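# Insert the pin red end up into the correctly deep hole

## Task

A block has three holes, each of a different depth. Place the pin upright with its red end on top in the one hole deep enough to cover the whole yellow band while leaving every part of the blue ring visible.

## Robot and tools

Robot: two six-joint arms. left_arm has a base near y = +0.478 m and carries a left hand. right_arm has a base near y = -0.414 m and carries a right hand. Each hand has three fingers (index, middle, ring) and a thumb, driven by sixteen motors. A post stands behind the arms. Both arms and anything they hold must stay clear of each other and of the post.

Frames: positions, orientations and velocities in results are given in the scene frame. Its origin is level with the table top, between the arms. +x points out over the table, +z points up, and +y points toward left_arm. Pose offsets that you command use the current Hand target's own axes instead. For the right hand: +z runs along the straight fingers toward the tips, +y points out of the palm face, and +x runs across the palm away from the thumb. The left hand mirrors this, so its +x points toward the thumb. The hand point sits just beyond the index and middle knuckles on the palm side.

The row: every moving command is one row of 48 numbers, each in [-1, 1], covering both arms even if only one arm moves. Numbers 1-6 are left_arm dx, dy, dz, rx, ry, rz. Numbers 7-22 are the left hand's sixteen motor goals. Number 23 is left current_limit and number 24 is left speed. Numbers 25-48 repeat that layout for right_arm and its hand. The six pose numbers are an offset from the Hand target as it stood when the action or move began; they are not an absolute pose. Scale: 1.0 equals 0.6 m or 180 degrees, so 0.01 is 6 mm. rx, ry, rz form a single rotation vector. Sending six zeros asks nothing new of that arm.

Hand motor order, for each hand: index_mcp, index_abd, index_pip, index_dip, middle_mcp, middle_abd, middle_pip, middle_dip, ring_mcp, ring_abd, ring_pip, ring_dip, thumb_cmc, thumb_axl, thumb_mcp, thumb_ipl. Each value is an absolute goal angle scaled between the hinge's two stops. Straight is about -0.75 for _mcp, 0 for _abd, -0.58 for _pip, -0.70 for _dip and -0.71 for thumb_cmc. Moving toward +1 curls the fingers toward the palm and swings the thumb round in front of it. current_limit maps -1..+1 to 0..550 mA. speed maps -1..+1 to 0..8.5 rad/s. These start at +0.4 and -0.6. A zero in a hand slot is a real goal. To leave a hand unchanged, copy back its hand_goal, hand_current_limit and hand_speed.

Tools:
- execute_actions(actions, cameras): a list of actions. Each action is a table of up to 15 rows, one row per 1/30 s step. A short table keeps its last row until step 15. Every row in an action is measured from that action's start pose. An empty actions list returns a camera view.
- move(target, speed, blend, stop_force, zero, blocking, cameras): drives each hand point in a straight line toward the offset in target. target is one 48-number row, or a list of up to 15 such rows, with every row measured from the same starting Hand targets. speed is in m/s, from 0.002 to 3.6, default 0.25; turning is limited to twice that value in rad/s. blend is a corner radius in metres; 0 means stop at each target. stop_force, from 3 to 120 N, ends an arm's path once its wrist sensor feels that much push against the motion. Use it with slow speeds, about 0.005 m/s, for touching down or inserting. It cannot be combined with blocking=false. A move stops after 10 s.
- wait(seconds), stop(), zoom_image(camera, region [x0,y0,x1,y1], at most 504 px per side), zero_wrist_force(arm), read_manual(section), and finished_scene() to end the scene.

Cameras: cam_head_left, cam_head_right, cam_high, cam_low, cam_left_wrist, cam_right_wrist, each 504x504. Calibrations are provided. Use the views to compare the depths of the holes against the pin's coloured bands.

Results: each gives Hand target (your last commanded pose after clipping; the next offset counts from here), end_effector_position and quaternion, velocities, joint positions and torques, and wrist force and torque in the hand's own axes. Hand entries are hand_goal, hand_measured, hand_current_ma and hand_state. hand_state reads goal, moving, blocked or overload. A move also adds a 'move:' line with the outcome (done, off_target, moving, held, fault) and any limits that applied (paced, held). The hand point often stops a little short of its Hand target. Send the remaining distance as a further offset.

Cautions: every command's orientation is clipped to within 32 degrees of the measured orientation. Do not lead a wrist near its own base axis. A move would be refused there; go round instead. The arms are stiff, so aiming even slightly past a hard contact can trigger a fault, which halts the arm for 10 s. Contact torque reaching the load limits, or about 150 N of force, also stops an arm, as does a joint falling behind its path. Any contact between the two arms can fail the scene. A finger motor that stays at 495 mA or more for 5 s shuts down for 10 s. Loaded or stretched arms heat up; at 85 °C the arm is braked. Never drop the pin, never release it while it is moving, and never slam or knock anything. Nothing may fall off the table or be left off it. The pin must remain in place after the hands let go, before finished_scene is called.

Each tool is called in YAML: its name, and indented under it one key for each argument.

## Session

execute_actions:
  actions: []

Scene clock: 0.00 s.
left_arm: end_effector_position=(+0.9128, +0.1301, +0.2078) hand_goal=(-0.754, +0.000, -0.576, -0.696, -0.754, +0.000, -0.576, -0.696, -0.754, +0.000, -0.576, -0.696, -0.714, -0.678, -0.226, -0.168) hand_measured=(-0.7535, +0.0008, -0.5770, -0.6958, -0.7535, -0.0007, -0.5770, -0.6971, -0.7535, +0.0008, -0.5770, -0.6958, -0.7154, -0.6777, -0.2252, -0.1672) hand_current_ma=(-2, +6, +8, -2, +5, +11, +1, -4, +1, +3, +9, -5, -7, +6, +8, -1) hand_state=(goal, goal, goal, goal, goal, goal, goal, goal, goal, goal, goal, goal, goal, goal, goal, goal) hand_current_limit=0.40 hand_speed=-0.60 end_effector_quat_wxyz=(+0.089, +0.435, +0.894, -0.057) | right_arm: end_effector_position=(+0.3621, -0.2046, +0.2065) hand_goal=(-0.754, +0.000, -0.576, -0.696, -0.754, +0.000, -0.576, -0.696, -0.754, +0.000, -0.576, -0.696, -0.714, -0.678, -0.226, -0.168) hand_measured=(-0.7535, +0.0008, -0.5770, -0.6971, -0.7523, -0.0007, -0.5770, -0.6958, -0.7535, +0.0008, -0.5770, -0.6958, -0.7142, -0.6777, -0.2252, -0.1672) hand_current_ma=(-6, +4, +0, -12, +1, +5, -17, -17, +5, +7, -8, +13, -17, +3, -19, +7) hand_state=(goal, goal, goal, goal, goal, goal, goal, goal, goal, goal, goal, goal, goal, goal, goal, goal) hand_current_limit=0.40 hand_speed=-0.60 end_effector_quat_wxyz=(-0.096, -0.516, +0.851, +0.022)
Joint positions: left_arm=[2.854 -2.543 -0.544 -1.464 1.431 -0.978] | right_arm=[0.085 -1.536 1.916 -1.76 -1.62 3.692]
Joint velocities: within noise
Joint torques (N m): no reading
Wrist force (N): no reading
Wrist torque (N m): no reading
Wrist force, peak (N): no reading
Hand target: left_arm +0.9128, +0.1301, +0.2078; +0.089, +0.435, +0.894, -0.057 | right_arm +0.3621, -0.2046, +0.2065; -0.096, -0.516, +0.851, +0.022

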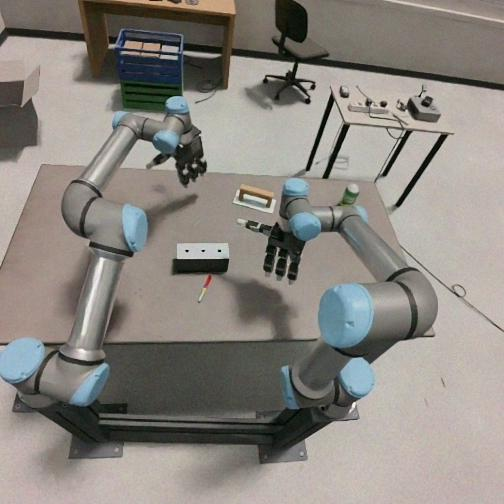

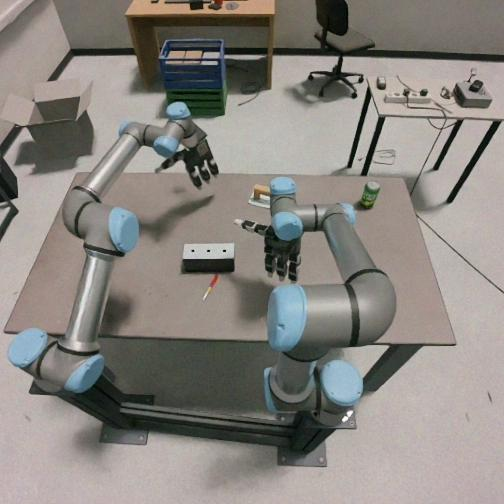

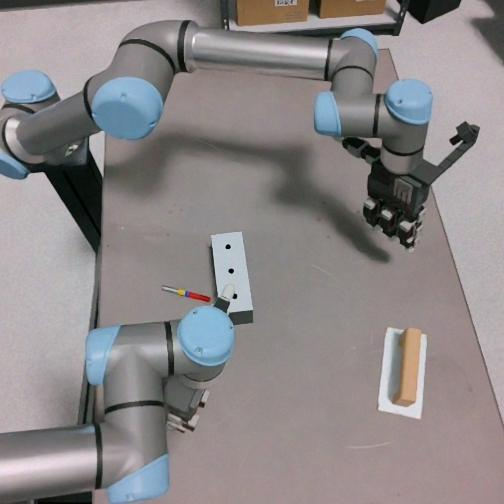

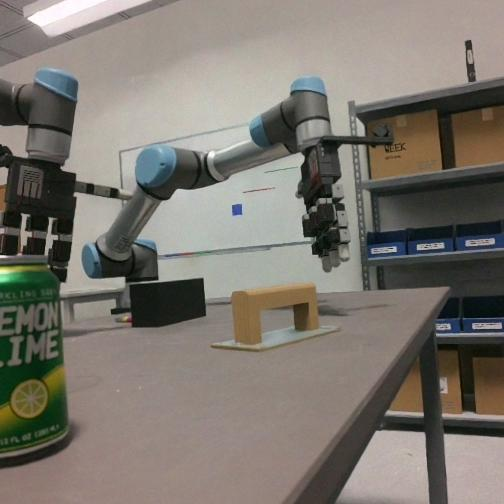

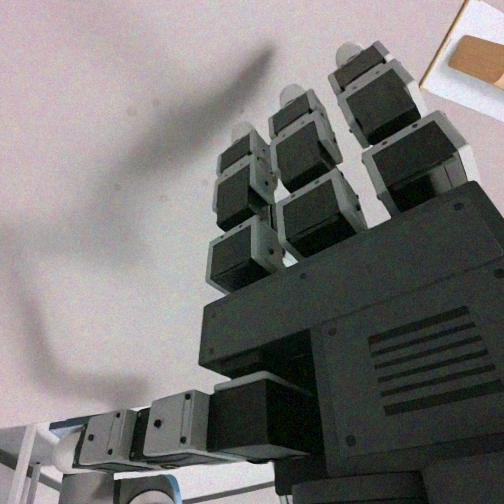

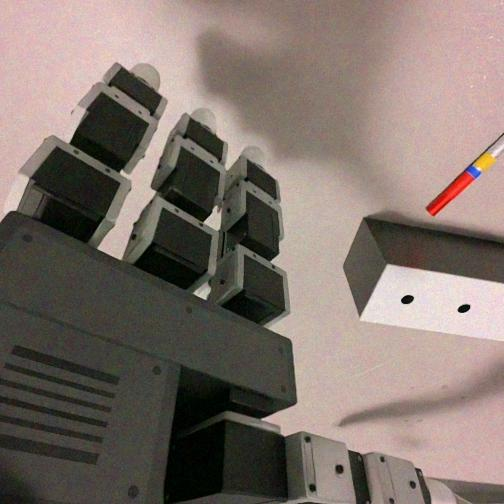

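zoom_image:
  camera: "cam_head_right"
  region: [160, 220, 280, 340]

zoom_image:
  camera: "cam_high"
  region: [140, 220, 280, 360]

zoom_image:
  camera: "cam_right_wrist"
  region: [330, 120, 504, 350]

zoom_image:
  camera: "cam_head_left"
  region: [150, 220, 270, 340]

Scaled by 4.200 from the camera's image (finer frame: 720x720).

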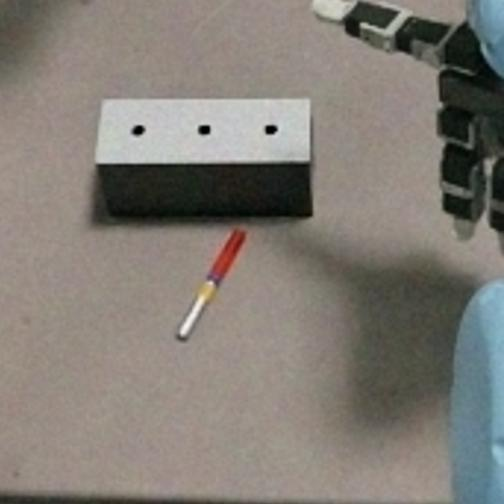

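Scaled by 3.600 from the camera's image (finer frame: 720x720).

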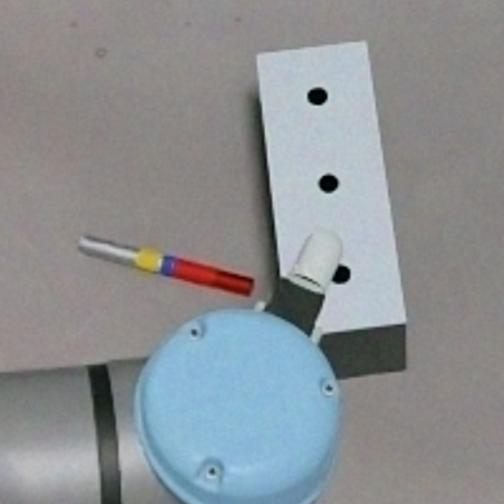

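Scaled by 2.191 from the camera's image (finer frame: 720x720).

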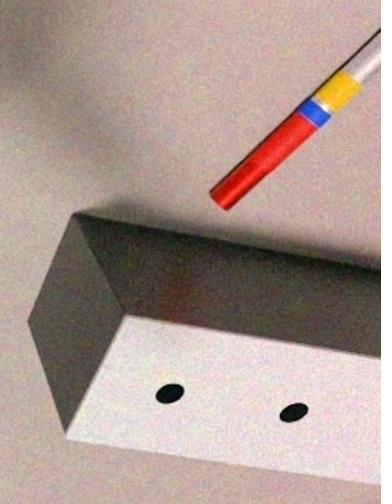

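Scaled by 4.200 from the camera's image (finer frame: 720x720).

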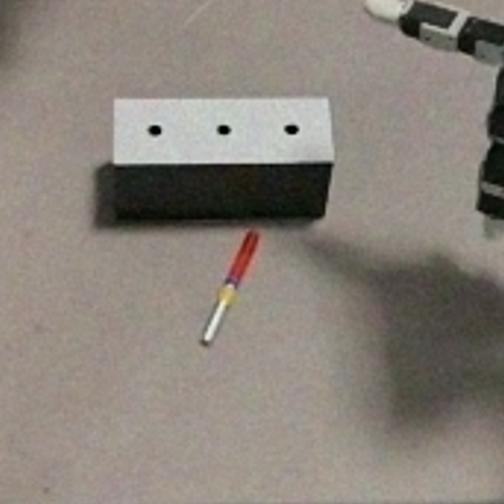

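move:
  target:
    - [0,0,0,0,0,0,-0.754,0,-0.576,-0.696,-0.754,0,-0.576,-0.696,-0.754,0,-0.576,-0.696,-0.714,-0.678,-0.226,-0.168,0.4,-0.6,0.028,0.027,-0.196,0,0,0,-0.274,0,0.533,-0.913,-0.97,0,-0.58,-0.70,-0.97,0,-0.58,-0.70,0.5,-0.677,0.0,-0.167,0.4,-0.6]
    - [0,0,0,0,0,0,-0.754,0,-0.576,-0.696,-0.754,0,-0.576,-0.696,-0.754,0,-0.576,-0.696,-0.714,-0.678,-0.226,-0.168,0.4,-0.6,-0.318,0.1,-0.225,0.4506,-0.2506,-0.5255,-0.274,0,0.533,-0.913,-0.97,0,-0.58,-0.70,-0.97,0,-0.58,-0.70,0.5,-0.677,0.0,-0.167,0.4,-0.6]
  speed: 0.3
  blend: 0.03
  cameras: ["all"]

Scene clock: 91.30 s.
left_arm: end_effector_position=(+0.9128, +0.1301, +0.2078) hand_goal=(-0.754, +0.000, -0.576, -0.696, -0.754, +0.000, -0.576, -0.696, -0.754, +0.000, -0.576, -0.696, -0.714, -0.678, -0.226, -0.168) hand_measured=(-0.7523, -0.0007, -0.5770, -0.6958, -0.7535, -0.0007, -0.5782, -0.6958, -0.7523, -0.0007, -0.5770, -0.6958, -0.7142, -0.6767, -0.2212, -0.1681) hand_current_ma=(+4, +12, +5, -6, +6, +7, +6, -10, +6, +3, +8, -6, -9, +6, +12, +2) hand_state=(goal, goal, goal, goal, goal, goal, goal, goal, goal, goal, goal, goal, goal, goal, goal, goal) hand_current_limit=0.40 hand_speed=-0.60 end_effector_quat_wxyz=(+0.089, +0.435, +0.894, -0.057) | right_arm: end_effector_position=(+0.4204, +0.0000, +0.3203) hand_goal=(-0.274, +0.000, +0.532, -0.914, -0.970, +0.000, -0.580, -0.700, -0.970, +0.000, -0.580, -0.700, +0.500, -0.678, +0.000, -0.168) hand_measured=(-0.2711, -0.0007, +0.5252, -0.9137, -0.9573, -0.0007, -0.5744, -0.6971, -0.9585, +0.0008, -0.5731, -0.6945, +0.4952, -0.6820, +0.0034, -0.1672) hand_current_ma=(-17, -11, -1, +9, +1, +2, -4, -12, +9, +2, -6, +4, -20, -7, -1, +6) hand_state=(goal, goal, goal, goal, goal, goal, goal, goal, goal, goal, goal, goal, goal, goal, goal, goal) hand_current_limit=0.40 hand_speed=-0.60 end_effector_quat_wxyz=(-0.530, +0.811, -0.048, +0.244)
Joint positions: left_arm=[2.854 -2.543 -0.544 -1.464 1.431 -0.978] | right_arm=[0.351 -1.553 2.095 -3.253 -0.87 2.481]
Joint torques (N m): left_arm=[0.83 60.26 22.47 2.49 -0.6 0.02] | right_arm=[-8.15 -6.85 -8.15 -3.95 2.6 -1.35]
Wrist force (N): left_arm=[0.3 0.0 0.1] | right_arm=[-0.3 2.2 0.4]
Wrist torque (N m): left_arm=[-0.02 -0.03 0.02] | right_arm=[0.56 0.13 0.22]
Wrist force, peak (N): left_arm=[0.1 0.7 -0.2] | right_arm=[-0.2 2.4 0.4]
Hand target: left_arm +0.9128, +0.1301, +0.2078; +0.089, +0.435, +0.894, -0.057 | right_arm +0.4204, +0.0000, +0.3203; -0.530, +0.811, -0.048, +0.244
Off the commanded pose: left_arm 0.000 m, 0 deg | right_arm 0.000 m, 0 deg.
move: done
cam_right_wrist: T_world_to_cam=[[-0.56363, -0.01706, -0.82586, 0.53495], [-0.80247, -0.22576, 0.55233, 0.11676], [-0.19587, 0.97403, 0.11356, 0.17715]] pos_world=[0.42991, -0.13707, 0.35718]

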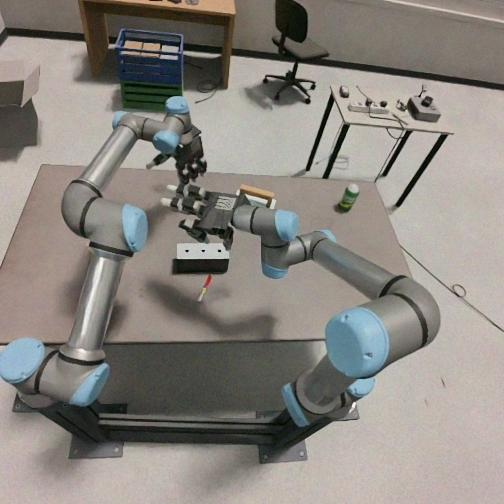

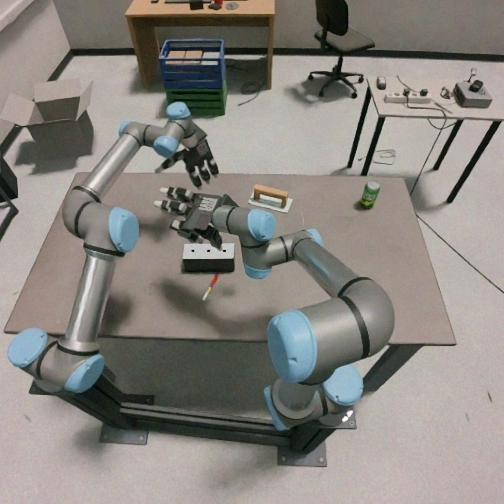

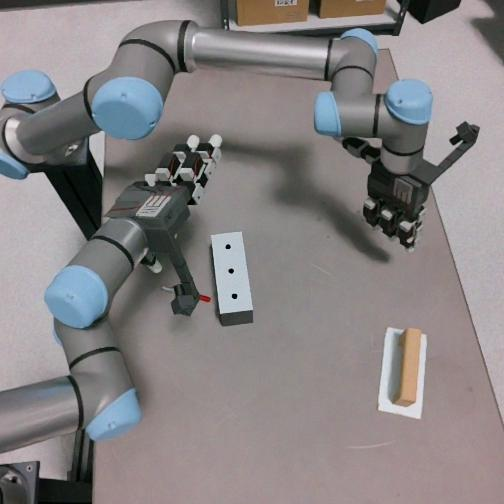

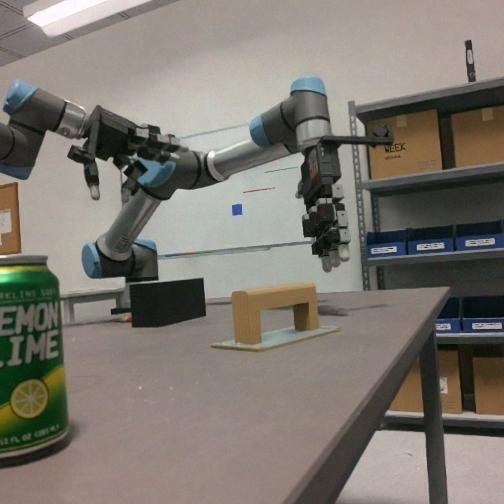

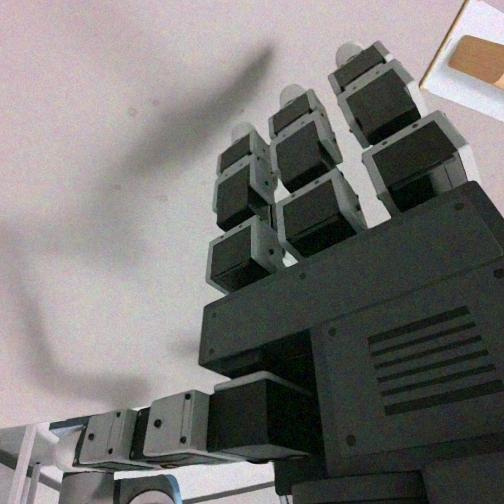

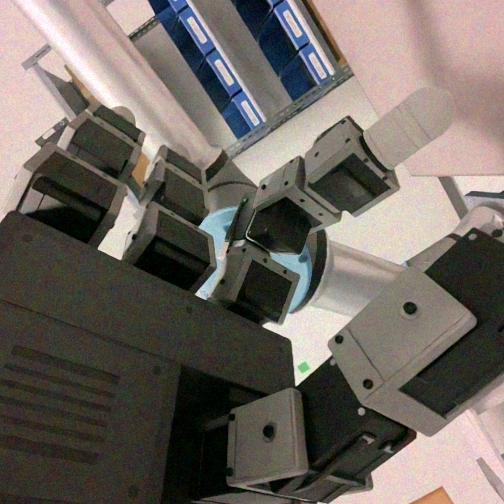

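move:
  target: [0,0,0,0,0,0,-0.754,0,-0.576,-0.696,-0.754,0,-0.576,-0.696,-0.754,0,-0.576,-0.696,-0.714,-0.678,-0.226,-0.168,0.4,-0.6,-0.0687,0.2463,0.1343,0,0,0,-0.274,0,0.533,-0.913,-0.97,0,-0.58,-0.70,-0.97,0,-0.58,-0.70,0.5,-0.677,0.0,-0.167,0.4,-0.6]
  speed: 0.2
  cameras: ["cam_head_left","cam_head_right","cam_high","cam_low","cam_right_wrist"]

zoom_image:
  camera: "cam_head_right"
  region: [160, 220, 280, 340]

zoom_image:
  camera: "cam_head_left"
  region: [160, 220, 280, 340]

zoom_image:
  camera: "cam_high"
  region: [120, 200, 260, 340]

Scene clock: 104.47 s.
left_arm: end_effector_position=(+0.9128, +0.1301, +0.2078) hand_goal=(-0.754, +0.000, -0.576, -0.696, -0.754, +0.000, -0.576, -0.696, -0.754, +0.000, -0.576, -0.696, -0.714, -0.678, -0.226, -0.168) hand_measured=(-0.7535, +0.0008, -0.5770, -0.6958, -0.7523, -0.0007, -0.5757, -0.6958, -0.7535, +0.0008, -0.5770, -0.6958, -0.7142, -0.6777, -0.2203, -0.1672) hand_current_ma=(+1, +7, +10, -5, +5, +6, -1, -6, +4, +2, +5, +6, -5, +10, +7, -2) hand_state=(goal, goal, goal, goal, goal, goal, goal, goal, goal, goal, goal, goal, goal, goal, goal, goal) hand_current_limit=0.40 hand_speed=-0.60 end_effector_quat_wxyz=(+0.089, +0.435, +0.894, -0.057) | right_arm: end_effector_position=(+0.4471, +0.0172, +0.1500) hand_goal=(-0.274, +0.000, +0.532, -0.914, -0.970, +0.000, -0.580, -0.700, -0.970, +0.000, -0.580, -0.700, +0.500, -0.678, +0.000, -0.168) hand_measured=(-0.2711, -0.0007, +0.5252, -0.9137, -0.9561, +0.0008, -0.5731, -0.6945, -0.9585, +0.0008, -0.5744, -0.6945, +0.4952, -0.6820, +0.0034, -0.1681) hand_current_ma=(-14, -8, +7, -3, -14, +1, +7, -6, -2, +6, -3, +1, -2, +0, -9, -9) hand_state=(goal, goal, goal, goal, goal, goal, goal, goal, goal, goal, goal, goal, goal, goal, goal, goal) hand_current_limit=0.40 hand_speed=-0.60 end_effector_quat_wxyz=(-0.530, +0.811, -0.048, +0.244) end_effector_velocity=(+0.000, +0.001, -0.002) end_effector_angular_velocity=(+0.000, +0.001, +0.000)
Joint positions: left_arm=[2.854 -2.543 -0.544 -1.464 1.431 -0.978] | right_arm=[0.369 -1.148 2.174 -3.744 -0.886 2.491]
Joint velocities: left_arm=[within noise] | right_arm=[0.001 0.005 -0.002 -0.003 -0.001 0.001]
Joint torques (N m): left_arm=[0.41 59.9 22.34 2.41 -0.67 0.06] | right_arm=[5.97 -17.78 -24.42 -3.8 -1.56 1.76]
Wrist force (N): left_arm=[0.1 -0.2 -0.2] | right_arm=[-0.4 1.6 0.1]
Wrist torque (N m): left_arm=[-0.01 -0.03 0.00] | right_arm=[0.48 0.13 0.01]
Wrist force, peak (N): left_arm=[0.3 0.5 -0.4] | right_arm=[-1.0 2.8 0.5]
Hand target: left_arm +0.9128, +0.1301, +0.2078; +0.089, +0.435, +0.894, -0.057 | right_arm +0.4472, +0.0172, +0.1499; -0.530, +0.811, -0.048, +0.244
Off the commanded pose: left_arm 0.000 m, 0 deg | right_arm 0.000 m, 0 deg.
move: done
cam_right_wrist: T_world_to_cam=[[-0.56348, -0.01719, -0.82595, 0.40964], [-0.80251, -0.226, 0.55219, 0.23623], [-0.19616, 0.97398, 0.11355, 0.18511]] pos_world=[0.45671, -0.11987, 0.18688]

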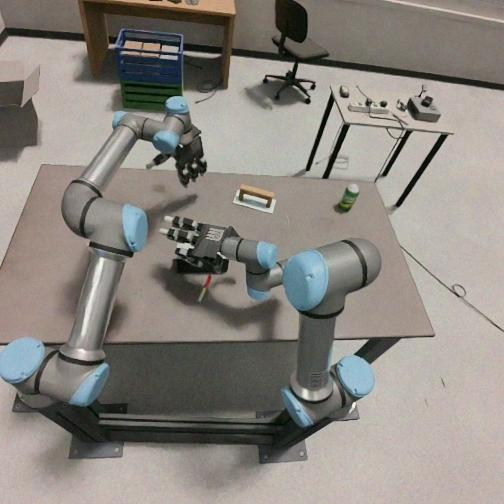

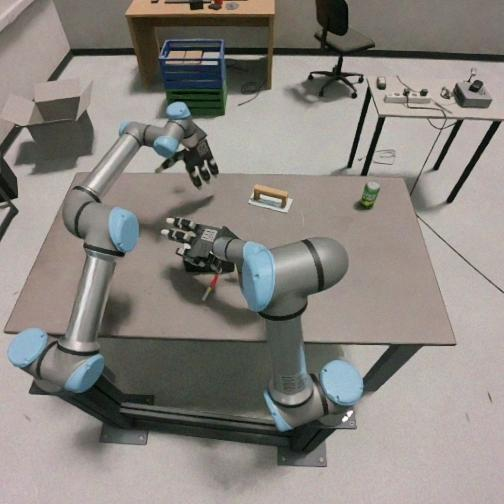

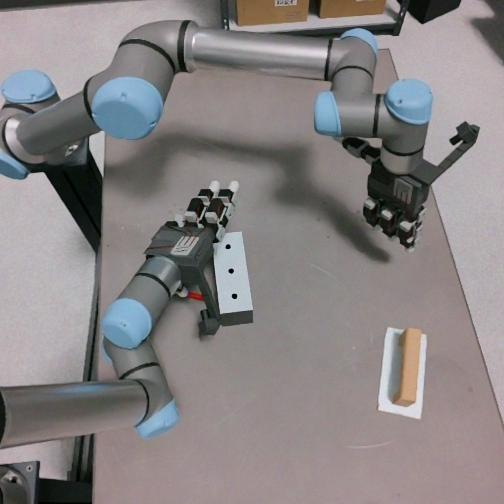

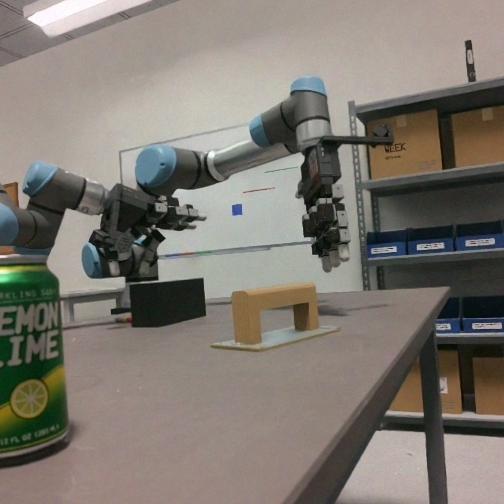

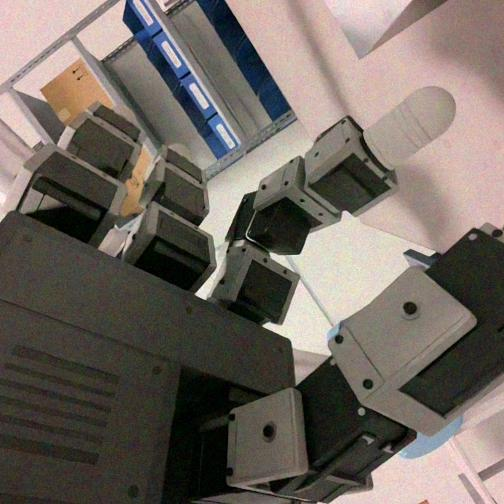

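Scaled by 4.200 from the camera's image (finer frame: 720x720).

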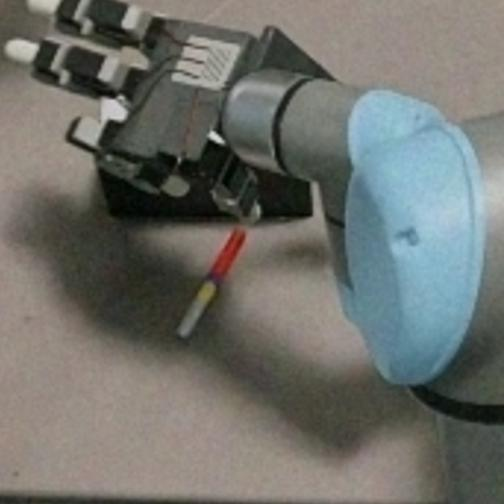

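Scaled by 4.200 from the camera's image (finer frame: 720x720).

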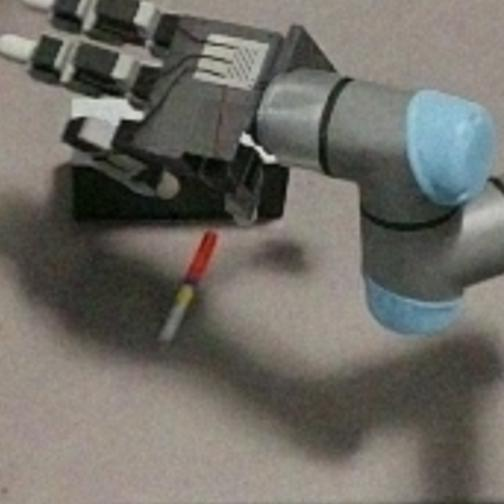

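Scaled by 3.600 from the camera's image (finer frame: 720x720).

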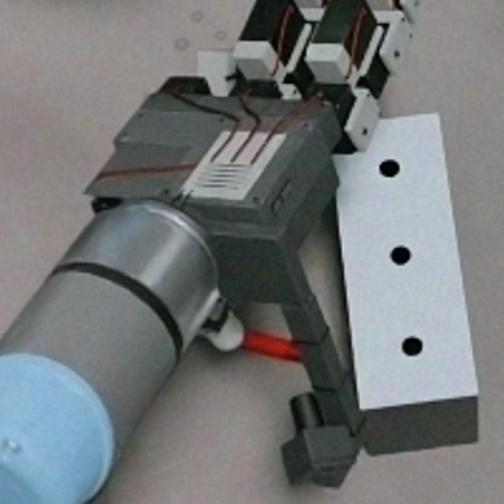

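zoom_image:
  camera: "cam_head_right"
  region: [180, 245, 240, 305]

zoom_image:
  camera: "cam_head_left"
  region: [180, 245, 240, 305]

zoom_image:
  camera: "cam_high"
  region: [160, 260, 220, 320]

zoom_image:
  camera: "cam_low"
  region: [80, 180, 220, 340]

Scaled by 8.400 from the camera's image (finer frame: 720x720).

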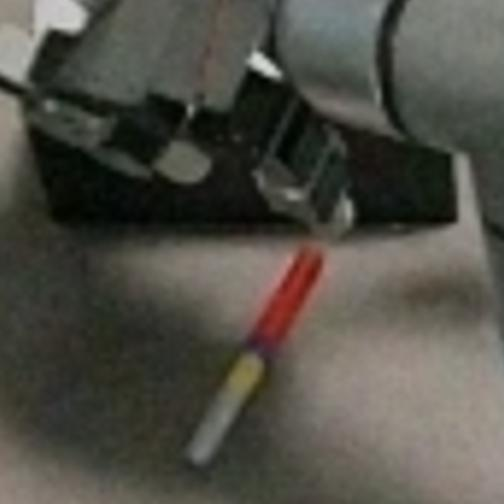

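Scaled by 8.400 from the camera's image (finer frame: 720x720).

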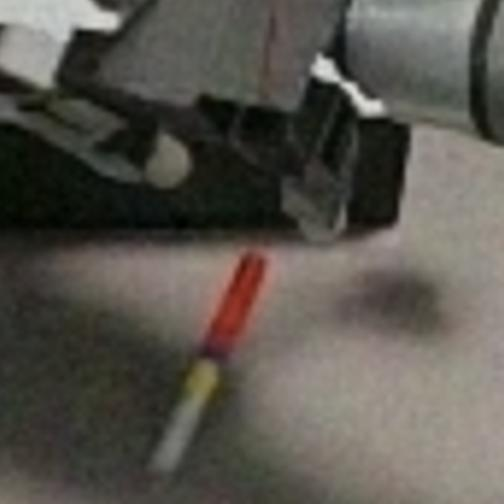

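Scaled by 8.400 from the camera's image (finer frame: 720x720).

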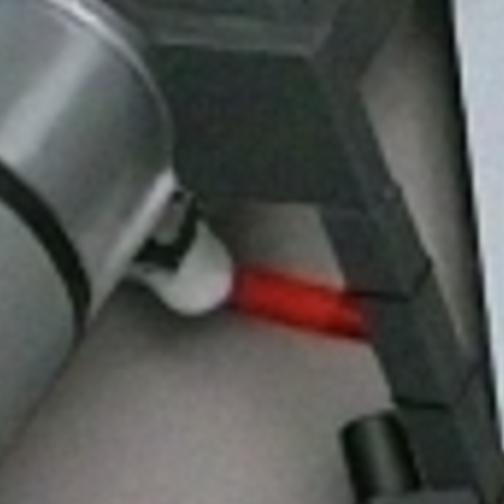

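Scaled by 3.150 from the camera's image (finer frame: 720x720).

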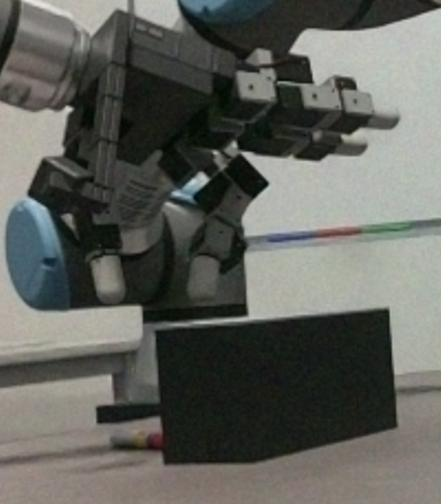

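move:
  target: [0,0,0,0,0,0,-0.754,0,-0.576,-0.696,-0.754,0,-0.576,-0.696,-0.754,0,-0.576,-0.696,-0.714,-0.678,-0.226,-0.168,0.4,-0.6,-0.0518,0.1392,0.0547,0.0096,-0.0245,-0.0089,-0.338,0,0.657,-0.913,-0.97,0,-0.58,-0.70,-0.97,0,-0.58,-0.70,0.5,-0.677,0.0,-0.167,0.4,-0.6]
  speed: 0.08
  cameras: ["cam_head_left","cam_head_right","cam_high","cam_low","cam_right_wrist"]

zoom_image:
  camera: "cam_head_right"
  region: [180, 245, 240, 305]

zoom_image:
  camera: "cam_head_left"
  region: [180, 245, 240, 305]

zoom_image:
  camera: "cam_high"
  region: [160, 250, 230, 320]

zoom_image:
  camera: "cam_right_wrist"
  region: [300, 50, 504, 300]

Scene clock: 132.43 s.
left_arm: end_effector_position=(+0.9128, +0.1301, +0.2078) hand_goal=(-0.754, +0.000, -0.576, -0.696, -0.754, +0.000, -0.576, -0.696, -0.754, +0.000, -0.576, -0.696, -0.714, -0.678, -0.226, -0.168) hand_measured=(-0.7535, -0.0007, -0.5770, -0.6958, -0.7535, -0.0007, -0.5770, -0.6958, -0.7535, +0.0008, -0.5770, -0.6958, -0.7154, -0.6777, -0.2203, -0.1681) hand_current_ma=(-3, +5, +12, -3, +4, +13, +1, -7, +3, +9, +2, +0, -5, +8, +7, -3) hand_state=(goal, goal, goal, goal, goal, goal, goal, goal, goal, goal, goal, goal, goal, goal, goal, goal) hand_current_limit=0.40 hand_speed=-0.60 end_effector_quat_wxyz=(+0.089, +0.435, +0.894, -0.057) | right_arm: end_effector_position=(+0.4498, +0.0189, +0.0552) hand_goal=(-0.338, +0.000, +0.656, -0.914, -0.970, +0.000, -0.580, -0.700, -0.970, +0.000, -0.580, -0.700, +0.500, -0.678, +0.000, -0.168) hand_measured=(-0.3241, +0.0008, +0.6510, -0.9137, -0.9561, -0.0007, -0.5731, -0.6958, -0.9573, -0.0007, -0.5731, -0.6958, +0.4952, -0.6820, +0.0034, -0.1672) hand_current_ma=(-5, -8, +15, -10, -4, +4, -13, -5, +9, +15, +1, -4, -20, -5, +6, -5) hand_state=(goal, goal, goal, goal, goal, goal, goal, goal, goal, goal, goal, goal, goal, goal, goal, goal) hand_current_limit=0.40 hand_speed=-0.60 end_effector_quat_wxyz=(-0.540, +0.812, -0.012, +0.221) end_effector_velocity=(+0.001, +0.000, -0.002) end_effector_angular_velocity=(+0.000, +0.001, -0.001)
Joint positions: left_arm=[2.854 -2.543 -0.544 -1.464 1.431 -0.978] | right_arm=[0.342 -0.9 2.16 -3.934 -0.783 2.424]
Joint velocities: left_arm=[within noise] | right_arm=[-0.002 0.005 -0.001 -0.003 0.001 0]
Joint torques (N m): left_arm=[0.92 60.22 22.13 2.44 -0.82 0.07] | right_arm=[-7.61 -23 -21.43 -3.71 3.09 -1.52]
Wrist force (N): left_arm=[0.0 0.0 0.1] | right_arm=[-0.1 1.3 0.2]
Wrist torque (N m): left_arm=[0.00 -0.01 0.00] | right_arm=[0.44 0.10 0.22]
Wrist force, peak (N): left_arm=[0.6 -0.1 -0.3] | right_arm=[-0.5 1.9 0.8]
Hand target: left_arm +0.9128, +0.1301, +0.2078; +0.089, +0.435, +0.894, -0.057 | right_arm +0.4498, +0.0189, +0.0550; -0.540, +0.812, -0.012, +0.221
Off the commanded pose: left_arm 0.000 m, 0 deg | right_arm 0.000 m, 0 deg.
move: done
cam_right_wrist: T_world_to_cam=[[-0.5597, -0.06609, -0.82605, 0.33198], [-0.7799, -0.29497, 0.55204, 0.28224], [-0.28015, 0.95322, 0.11355, 0.2329]] pos_world=[0.47118, -0.11681, 0.09198]

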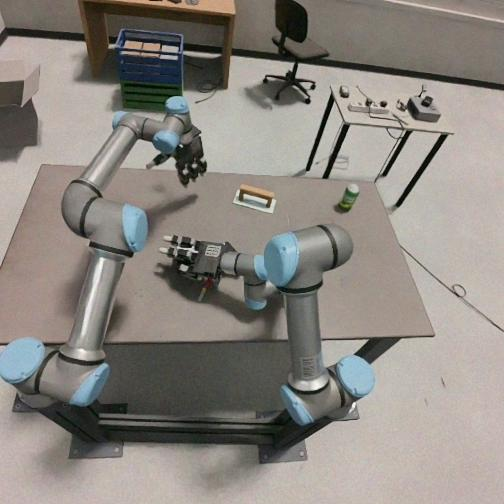

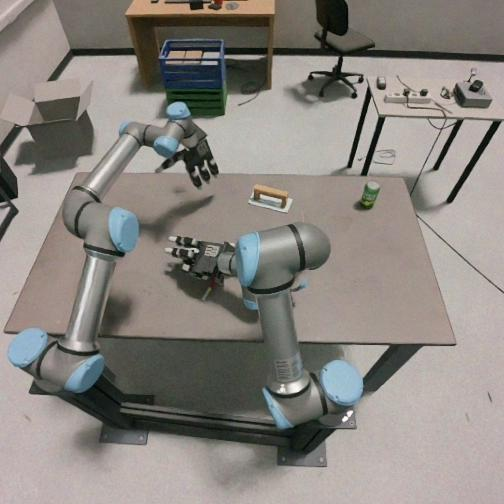

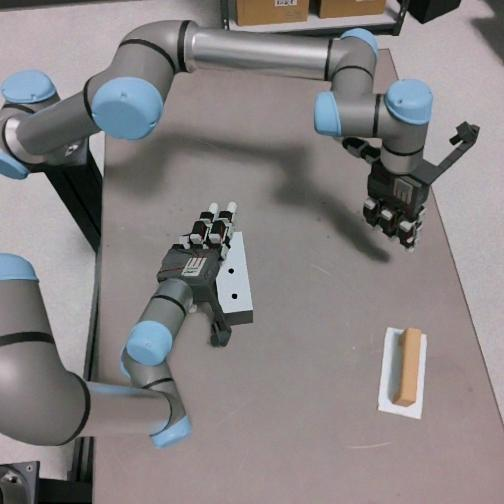

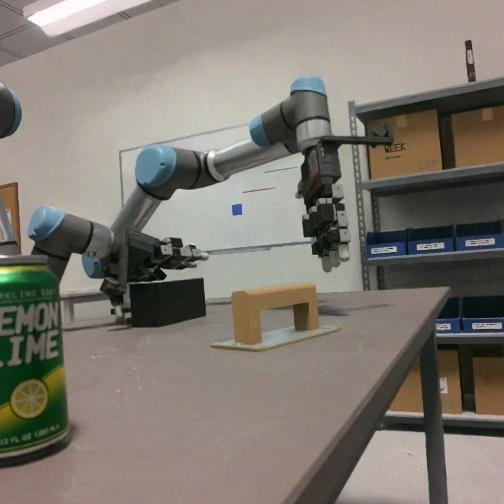

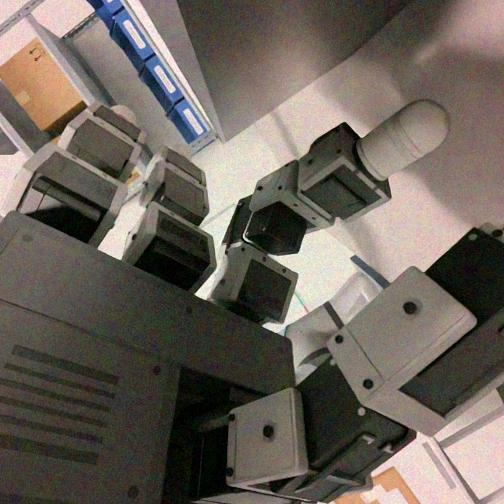

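Scaled by 8.400 from the camera's image (finer frame: 720x720).

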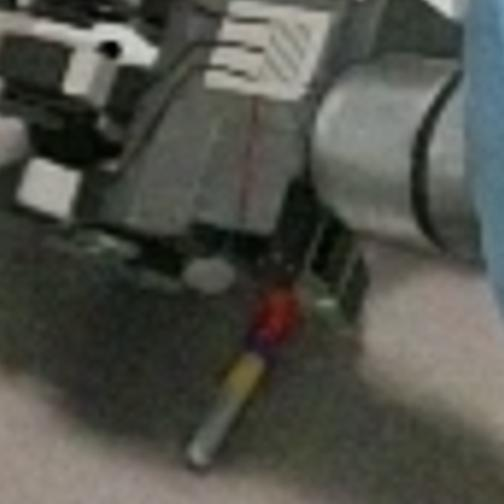

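Scaled by 8.400 from the camera's image (finer frame: 720x720).

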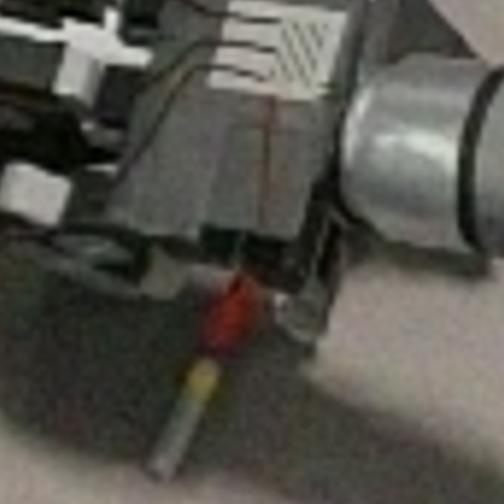

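Scaled by 7.200 from the camera's image (finer frame: 720x720).

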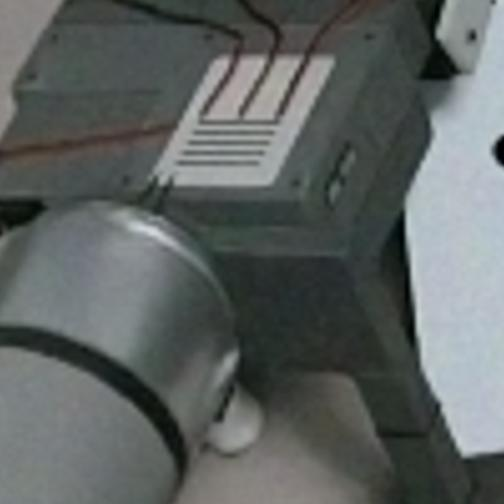

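Scaled by 2.016 from the camera's image (finer frame: 720x720).

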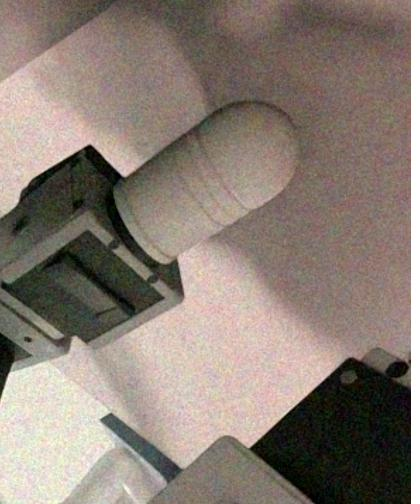

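move:
  target: [0,0,0,0,0,0,-0.754,0,-0.576,-0.696,-0.754,0,-0.576,-0.696,-0.754,0,-0.576,-0.696,-0.714,-0.678,-0.226,-0.168,0.4,-0.6,-0.0115,0.0294,0.0107,0,0,0,-0.338,0,0.657,-0.913,-0.97,0,-0.58,-0.70,-0.97,0,-0.58,-0.70,0.5,-0.677,0.0,-0.167,0.4,-0.6]
  speed: 0.01
  stop_force: 4
  cameras: ["cam_head_left","cam_head_right","cam_low"]

zoom_image:
  camera: "cam_head_right"
  region: [180, 245, 240, 305]

zoom_image:
  camera: "cam_head_left"
  region: [180, 245, 240, 305]

zoom_image:
  camera: "cam_low"
  region: [80, 220, 220, 340]

Scene clock: 137.17 s.
left_arm: end_effector_position=(+0.9128, +0.1301, +0.2078) hand_goal=(-0.754, +0.000, -0.576, -0.696, -0.754, +0.000, -0.576, -0.696, -0.754, +0.000, -0.576, -0.696, -0.714, -0.678, -0.226, -0.168) hand_measured=(-0.7535, +0.0008, -0.5770, -0.6971, -0.7535, +0.0008, -0.5770, -0.6958, -0.7535, -0.0007, -0.5770, -0.6958, -0.7142, -0.6777, -0.2203, -0.1672) hand_current_ma=(-3, +7, +12, -14, +4, +10, +1, -3, +3, +4, +7, -4, -5, +7, +10, +5) hand_state=(goal, goal, goal, goal, goal, goal, goal, goal, goal, goal, goal, goal, goal, goal, goal, goal) hand_current_limit=0.40 hand_speed=-0.60 end_effector_quat_wxyz=(+0.089, +0.435, +0.894, -0.057) | right_arm: end_effector_position=(+0.4498, +0.0189, +0.0430) hand_goal=(-0.338, +0.000, +0.656, -0.914, -0.970, +0.000, -0.580, -0.700, -0.970, +0.000, -0.580, -0.700, +0.500, -0.678, +0.000, -0.168) hand_measured=(-0.3253, -0.0007, +0.6510, -0.9124, -0.9561, -0.0007, -0.5731, -0.6958, -0.9573, +0.0008, -0.5731, -0.6958, +0.4952, -0.6820, +0.0034, -0.1681) hand_current_ma=(-13, -13, +11, -3, -12, -10, -11, -4, +3, -14, -5, +11, -14, +3, +11, +0) hand_state=(goal, goal, goal, goal, goal, goal, goal, goal, goal, goal, goal, goal, goal, goal, goal, goal) hand_current_limit=0.40 hand_speed=-0.60 end_effector_quat_wxyz=(-0.540, +0.812, -0.012, +0.221)
Joint positions: left_arm=[2.854 -2.543 -0.544 -1.464 1.431 -0.978] | right_arm=[0.342 -0.866 2.156 -3.963 -0.783 2.424]
Joint torques (N m): left_arm=[0.74 60 22.09 2.35 -1.04 -0.02] | right_arm=[3.41 -48.17 4.56 -0.16 -0.26 -0.34]
Wrist force (N): left_arm=[-0.2 0.1 -0.1] | right_arm=[0.4 -1.8 -0.7]
Wrist torque (N m): left_arm=[0.02 0.03 -0.02] | right_arm=[0.18 0.01 0.31]
Wrist force, peak (N): left_arm=[-0.3 0.5 -0.5] | right_arm=[0.4 -8.1 -3.2]
Hand target: left_arm +0.9128, +0.1301, +0.2078; +0.089, +0.435, +0.894, -0.057 | right_arm +0.4498, +0.0189, +0.0430; -0.540, +0.812, -0.012, +0.221 (not the last commanded pose)
Off the commanded pose: left_arm 0.000 m, 0 deg | right_arm 0.008 m, 0 deg.
move: contact (right_arm)

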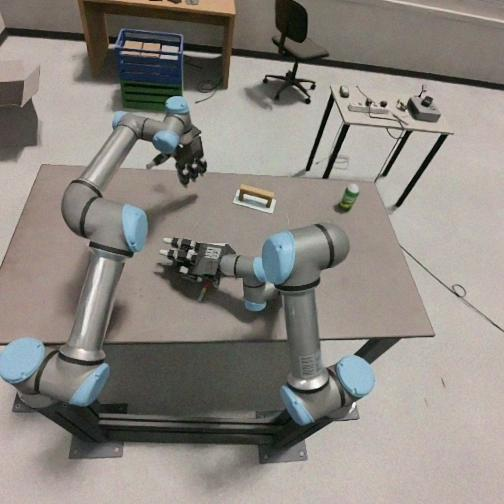

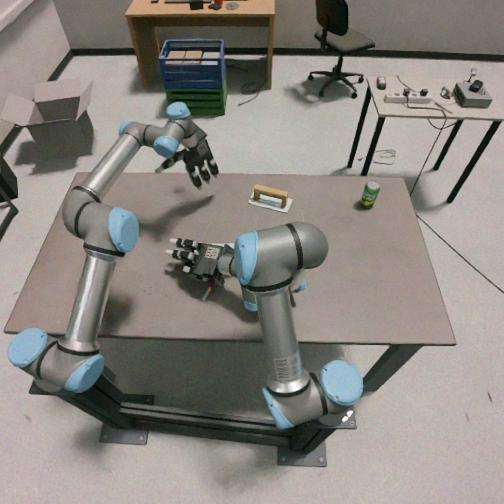

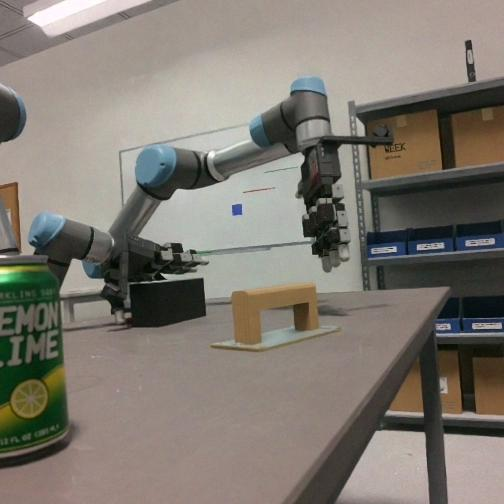

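Scaled by 8.400 from the camera's image (finer frame: 720x720).

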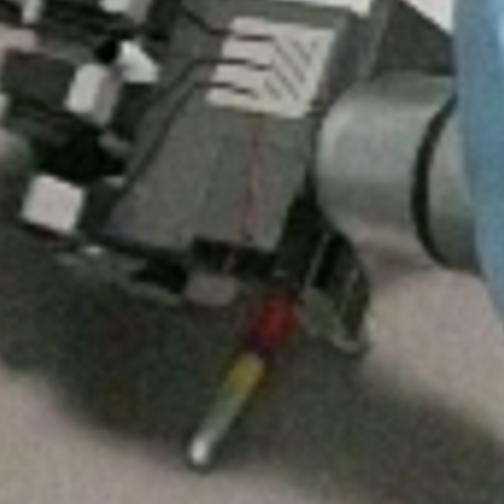

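Scaled by 8.400 from the camera's image (finer frame: 720x720).

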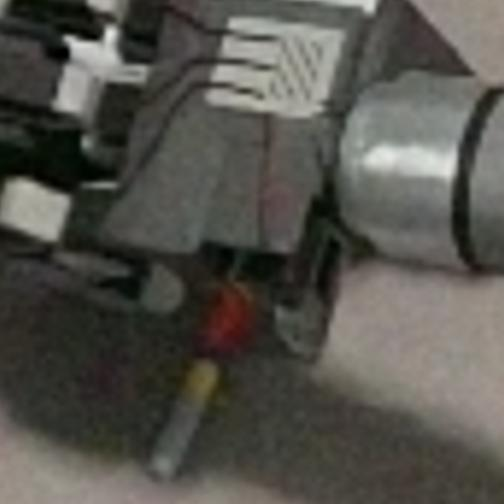

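Scaled by 3.600 from the camera's image (finer frame: 720x720).

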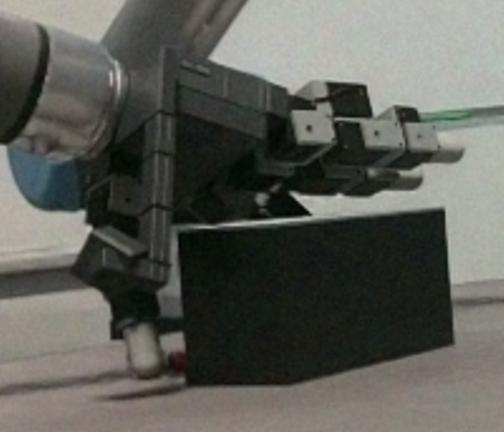

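move:
  target:
    - [0,0,0,0,0,0,-0.754,0,-0.576,-0.696,-0.754,0,-0.576,-0.696,-0.754,0,-0.576,-0.696,-0.714,-0.678,-0.226,-0.168,0.4,-0.6,0.00086,-0.0022,-0.0008,0,0,0,-0.338,0,0.657,-0.913,-0.97,0,-0.58,-0.70,-0.97,0,-0.58,-0.70,0.5,-0.677,0.0,-0.167,0.0,-0.9]
    - [0,0,0,0,0,0,-0.754,0,-0.576,-0.696,-0.754,0,-0.576,-0.696,-0.754,0,-0.576,-0.696,-0.714,-0.678,-0.226,-0.168,0.4,-0.6,0.00086,-0.0022,-0.0008,0,0,0,-0.118,0,0.547,-0.913,-0.97,0,-0.58,-0.70,-0.97,0,-0.58,-0.70,0.5,-0.677,0.112,-0.167,0.0,-0.9]
  speed: 0.02
  cameras: ["cam_head_left","cam_head_right","cam_right_wrist"]

zoom_image:
  camera: "cam_head_right"
  region: [180, 245, 240, 305]

zoom_image:
  camera: "cam_head_left"
  region: [180, 245, 240, 305]

Scene clock: 143.13 s.
left_arm: end_effector_position=(+0.9128, +0.1301, +0.2078) hand_goal=(-0.754, +0.000, -0.576, -0.696, -0.754, +0.000, -0.576, -0.696, -0.754, +0.000, -0.576, -0.696, -0.714, -0.678, -0.226, -0.168) hand_measured=(-0.7523, -0.0007, -0.5770, -0.6958, -0.7535, +0.0008, -0.5770, -0.6958, -0.7535, -0.0007, -0.5770, -0.6958, -0.7142, -0.6777, -0.2212, -0.1672) hand_current_ma=(+0, +9, +10, -8, +2, +9, +2, -7, +5, +7, +8, +0, -7, +9, +11, +3) hand_state=(goal, goal, goal, goal, goal, goal, goal, goal, goal, goal, goal, goal, goal, goal, goal, goal) hand_current_limit=0.40 hand_speed=-0.60 end_effector_quat_wxyz=(+0.089, +0.435, +0.894, -0.057) | right_arm: end_effector_position=(+0.4498, +0.0189, +0.0445) hand_goal=(-0.118, +0.000, +0.546, -0.914, -0.970, +0.000, -0.580, -0.700, -0.970, +0.000, -0.580, -0.700, +0.500, -0.678, +0.112, -0.168) hand_measured=(-0.1167, +0.0008, +0.5458, -0.9200, -0.9549, -0.0007, -0.5731, -0.6958, -0.9585, +0.0008, -0.5731, -0.6958, +0.4952, -0.6820, +0.1063, -0.1748) hand_current_ma=(-9, -7, +11, -4, -12, -4, -23, -6, +2, +2, +4, +3, -7, -1, -6, -5) hand_state=(goal, goal, goal, goal, goal, goal, goal, goal, goal, goal, goal, goal, goal, goal, goal, goal) hand_current_limit=0.00 hand_speed=-0.90 end_effector_quat_wxyz=(-0.540, +0.812, -0.012, +0.221)
Joint positions: left_arm=[2.854 -2.543 -0.544 -1.464 1.431 -0.978] | right_arm=[0.342 -0.87 2.156 -3.959 -0.783 2.424]
Joint torques (N m): left_arm=[0.64 60.08 22.36 2.4 -0.96 0] | right_arm=[-2.31 -47.37 3.34 -0.81 0.22 -0.24]
Wrist force (N): left_arm=[0.4 0.2 0.0] | right_arm=[-0.1 1.6 0.5]
Wrist torque (N m): left_arm=[0.04 -0.05 0.02] | right_arm=[0.46 0.08 0.23]
Wrist force, peak (N): left_arm=[0.5 0.0 -0.6] | right_arm=[0.2 -2.6 -0.9]
Hand target: left_arm +0.9128, +0.1301, +0.2078; +0.089, +0.435, +0.894, -0.057 | right_arm +0.4498, +0.0189, +0.0444; -0.540, +0.812, -0.012, +0.221
Off the commanded pose: left_arm 0.000 m, 0 deg | right_arm 0.000 m, 0 deg.
move: done
cam_right_wrist: T_world_to_cam=[[-0.55967, -0.0662, -0.82607, 0.32318], [-0.77986, -0.29512, 0.55201, 0.28822], [-0.28033, 0.95316, 0.11355, 0.23413]] pos_world=[0.47128, -0.11671, 0.08128]

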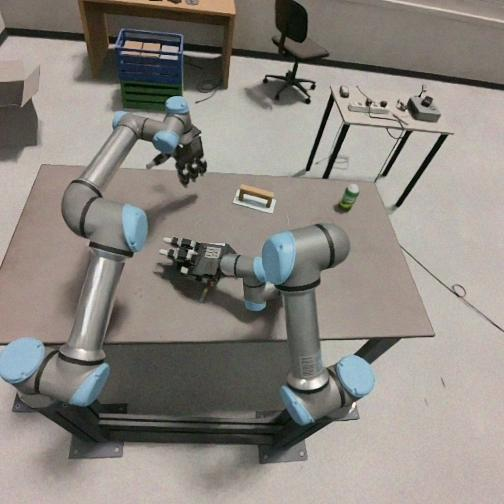

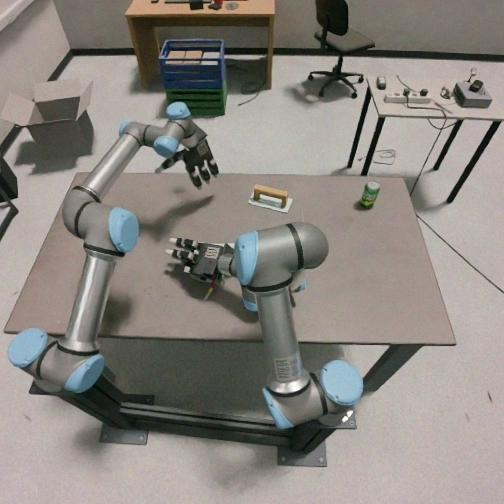

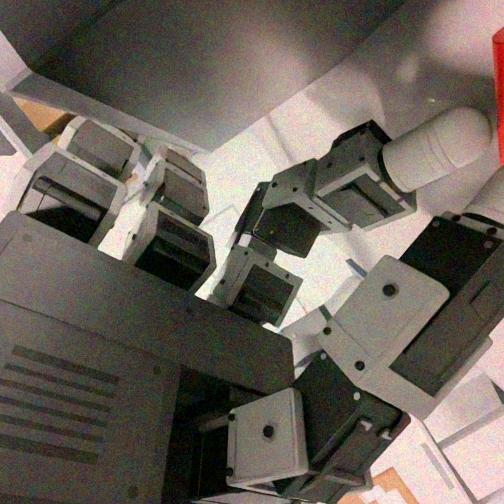

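Scaled by 8.400 from the camera's image (finer frame: 720x720).

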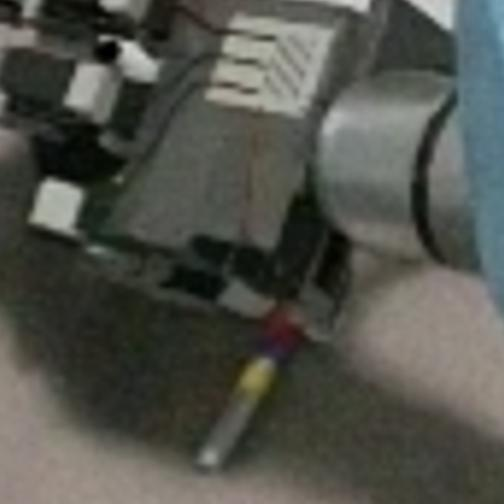

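Scaled by 8.400 from the camera's image (finer frame: 720x720).

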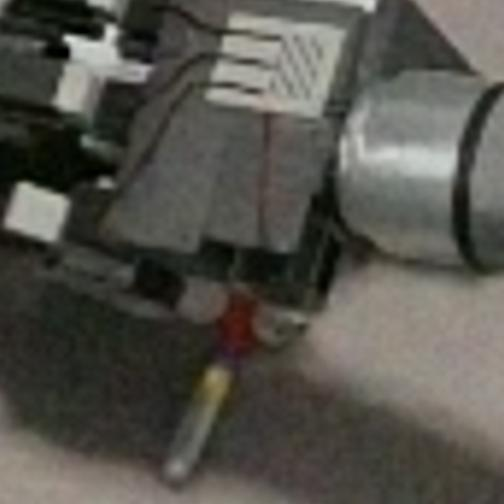

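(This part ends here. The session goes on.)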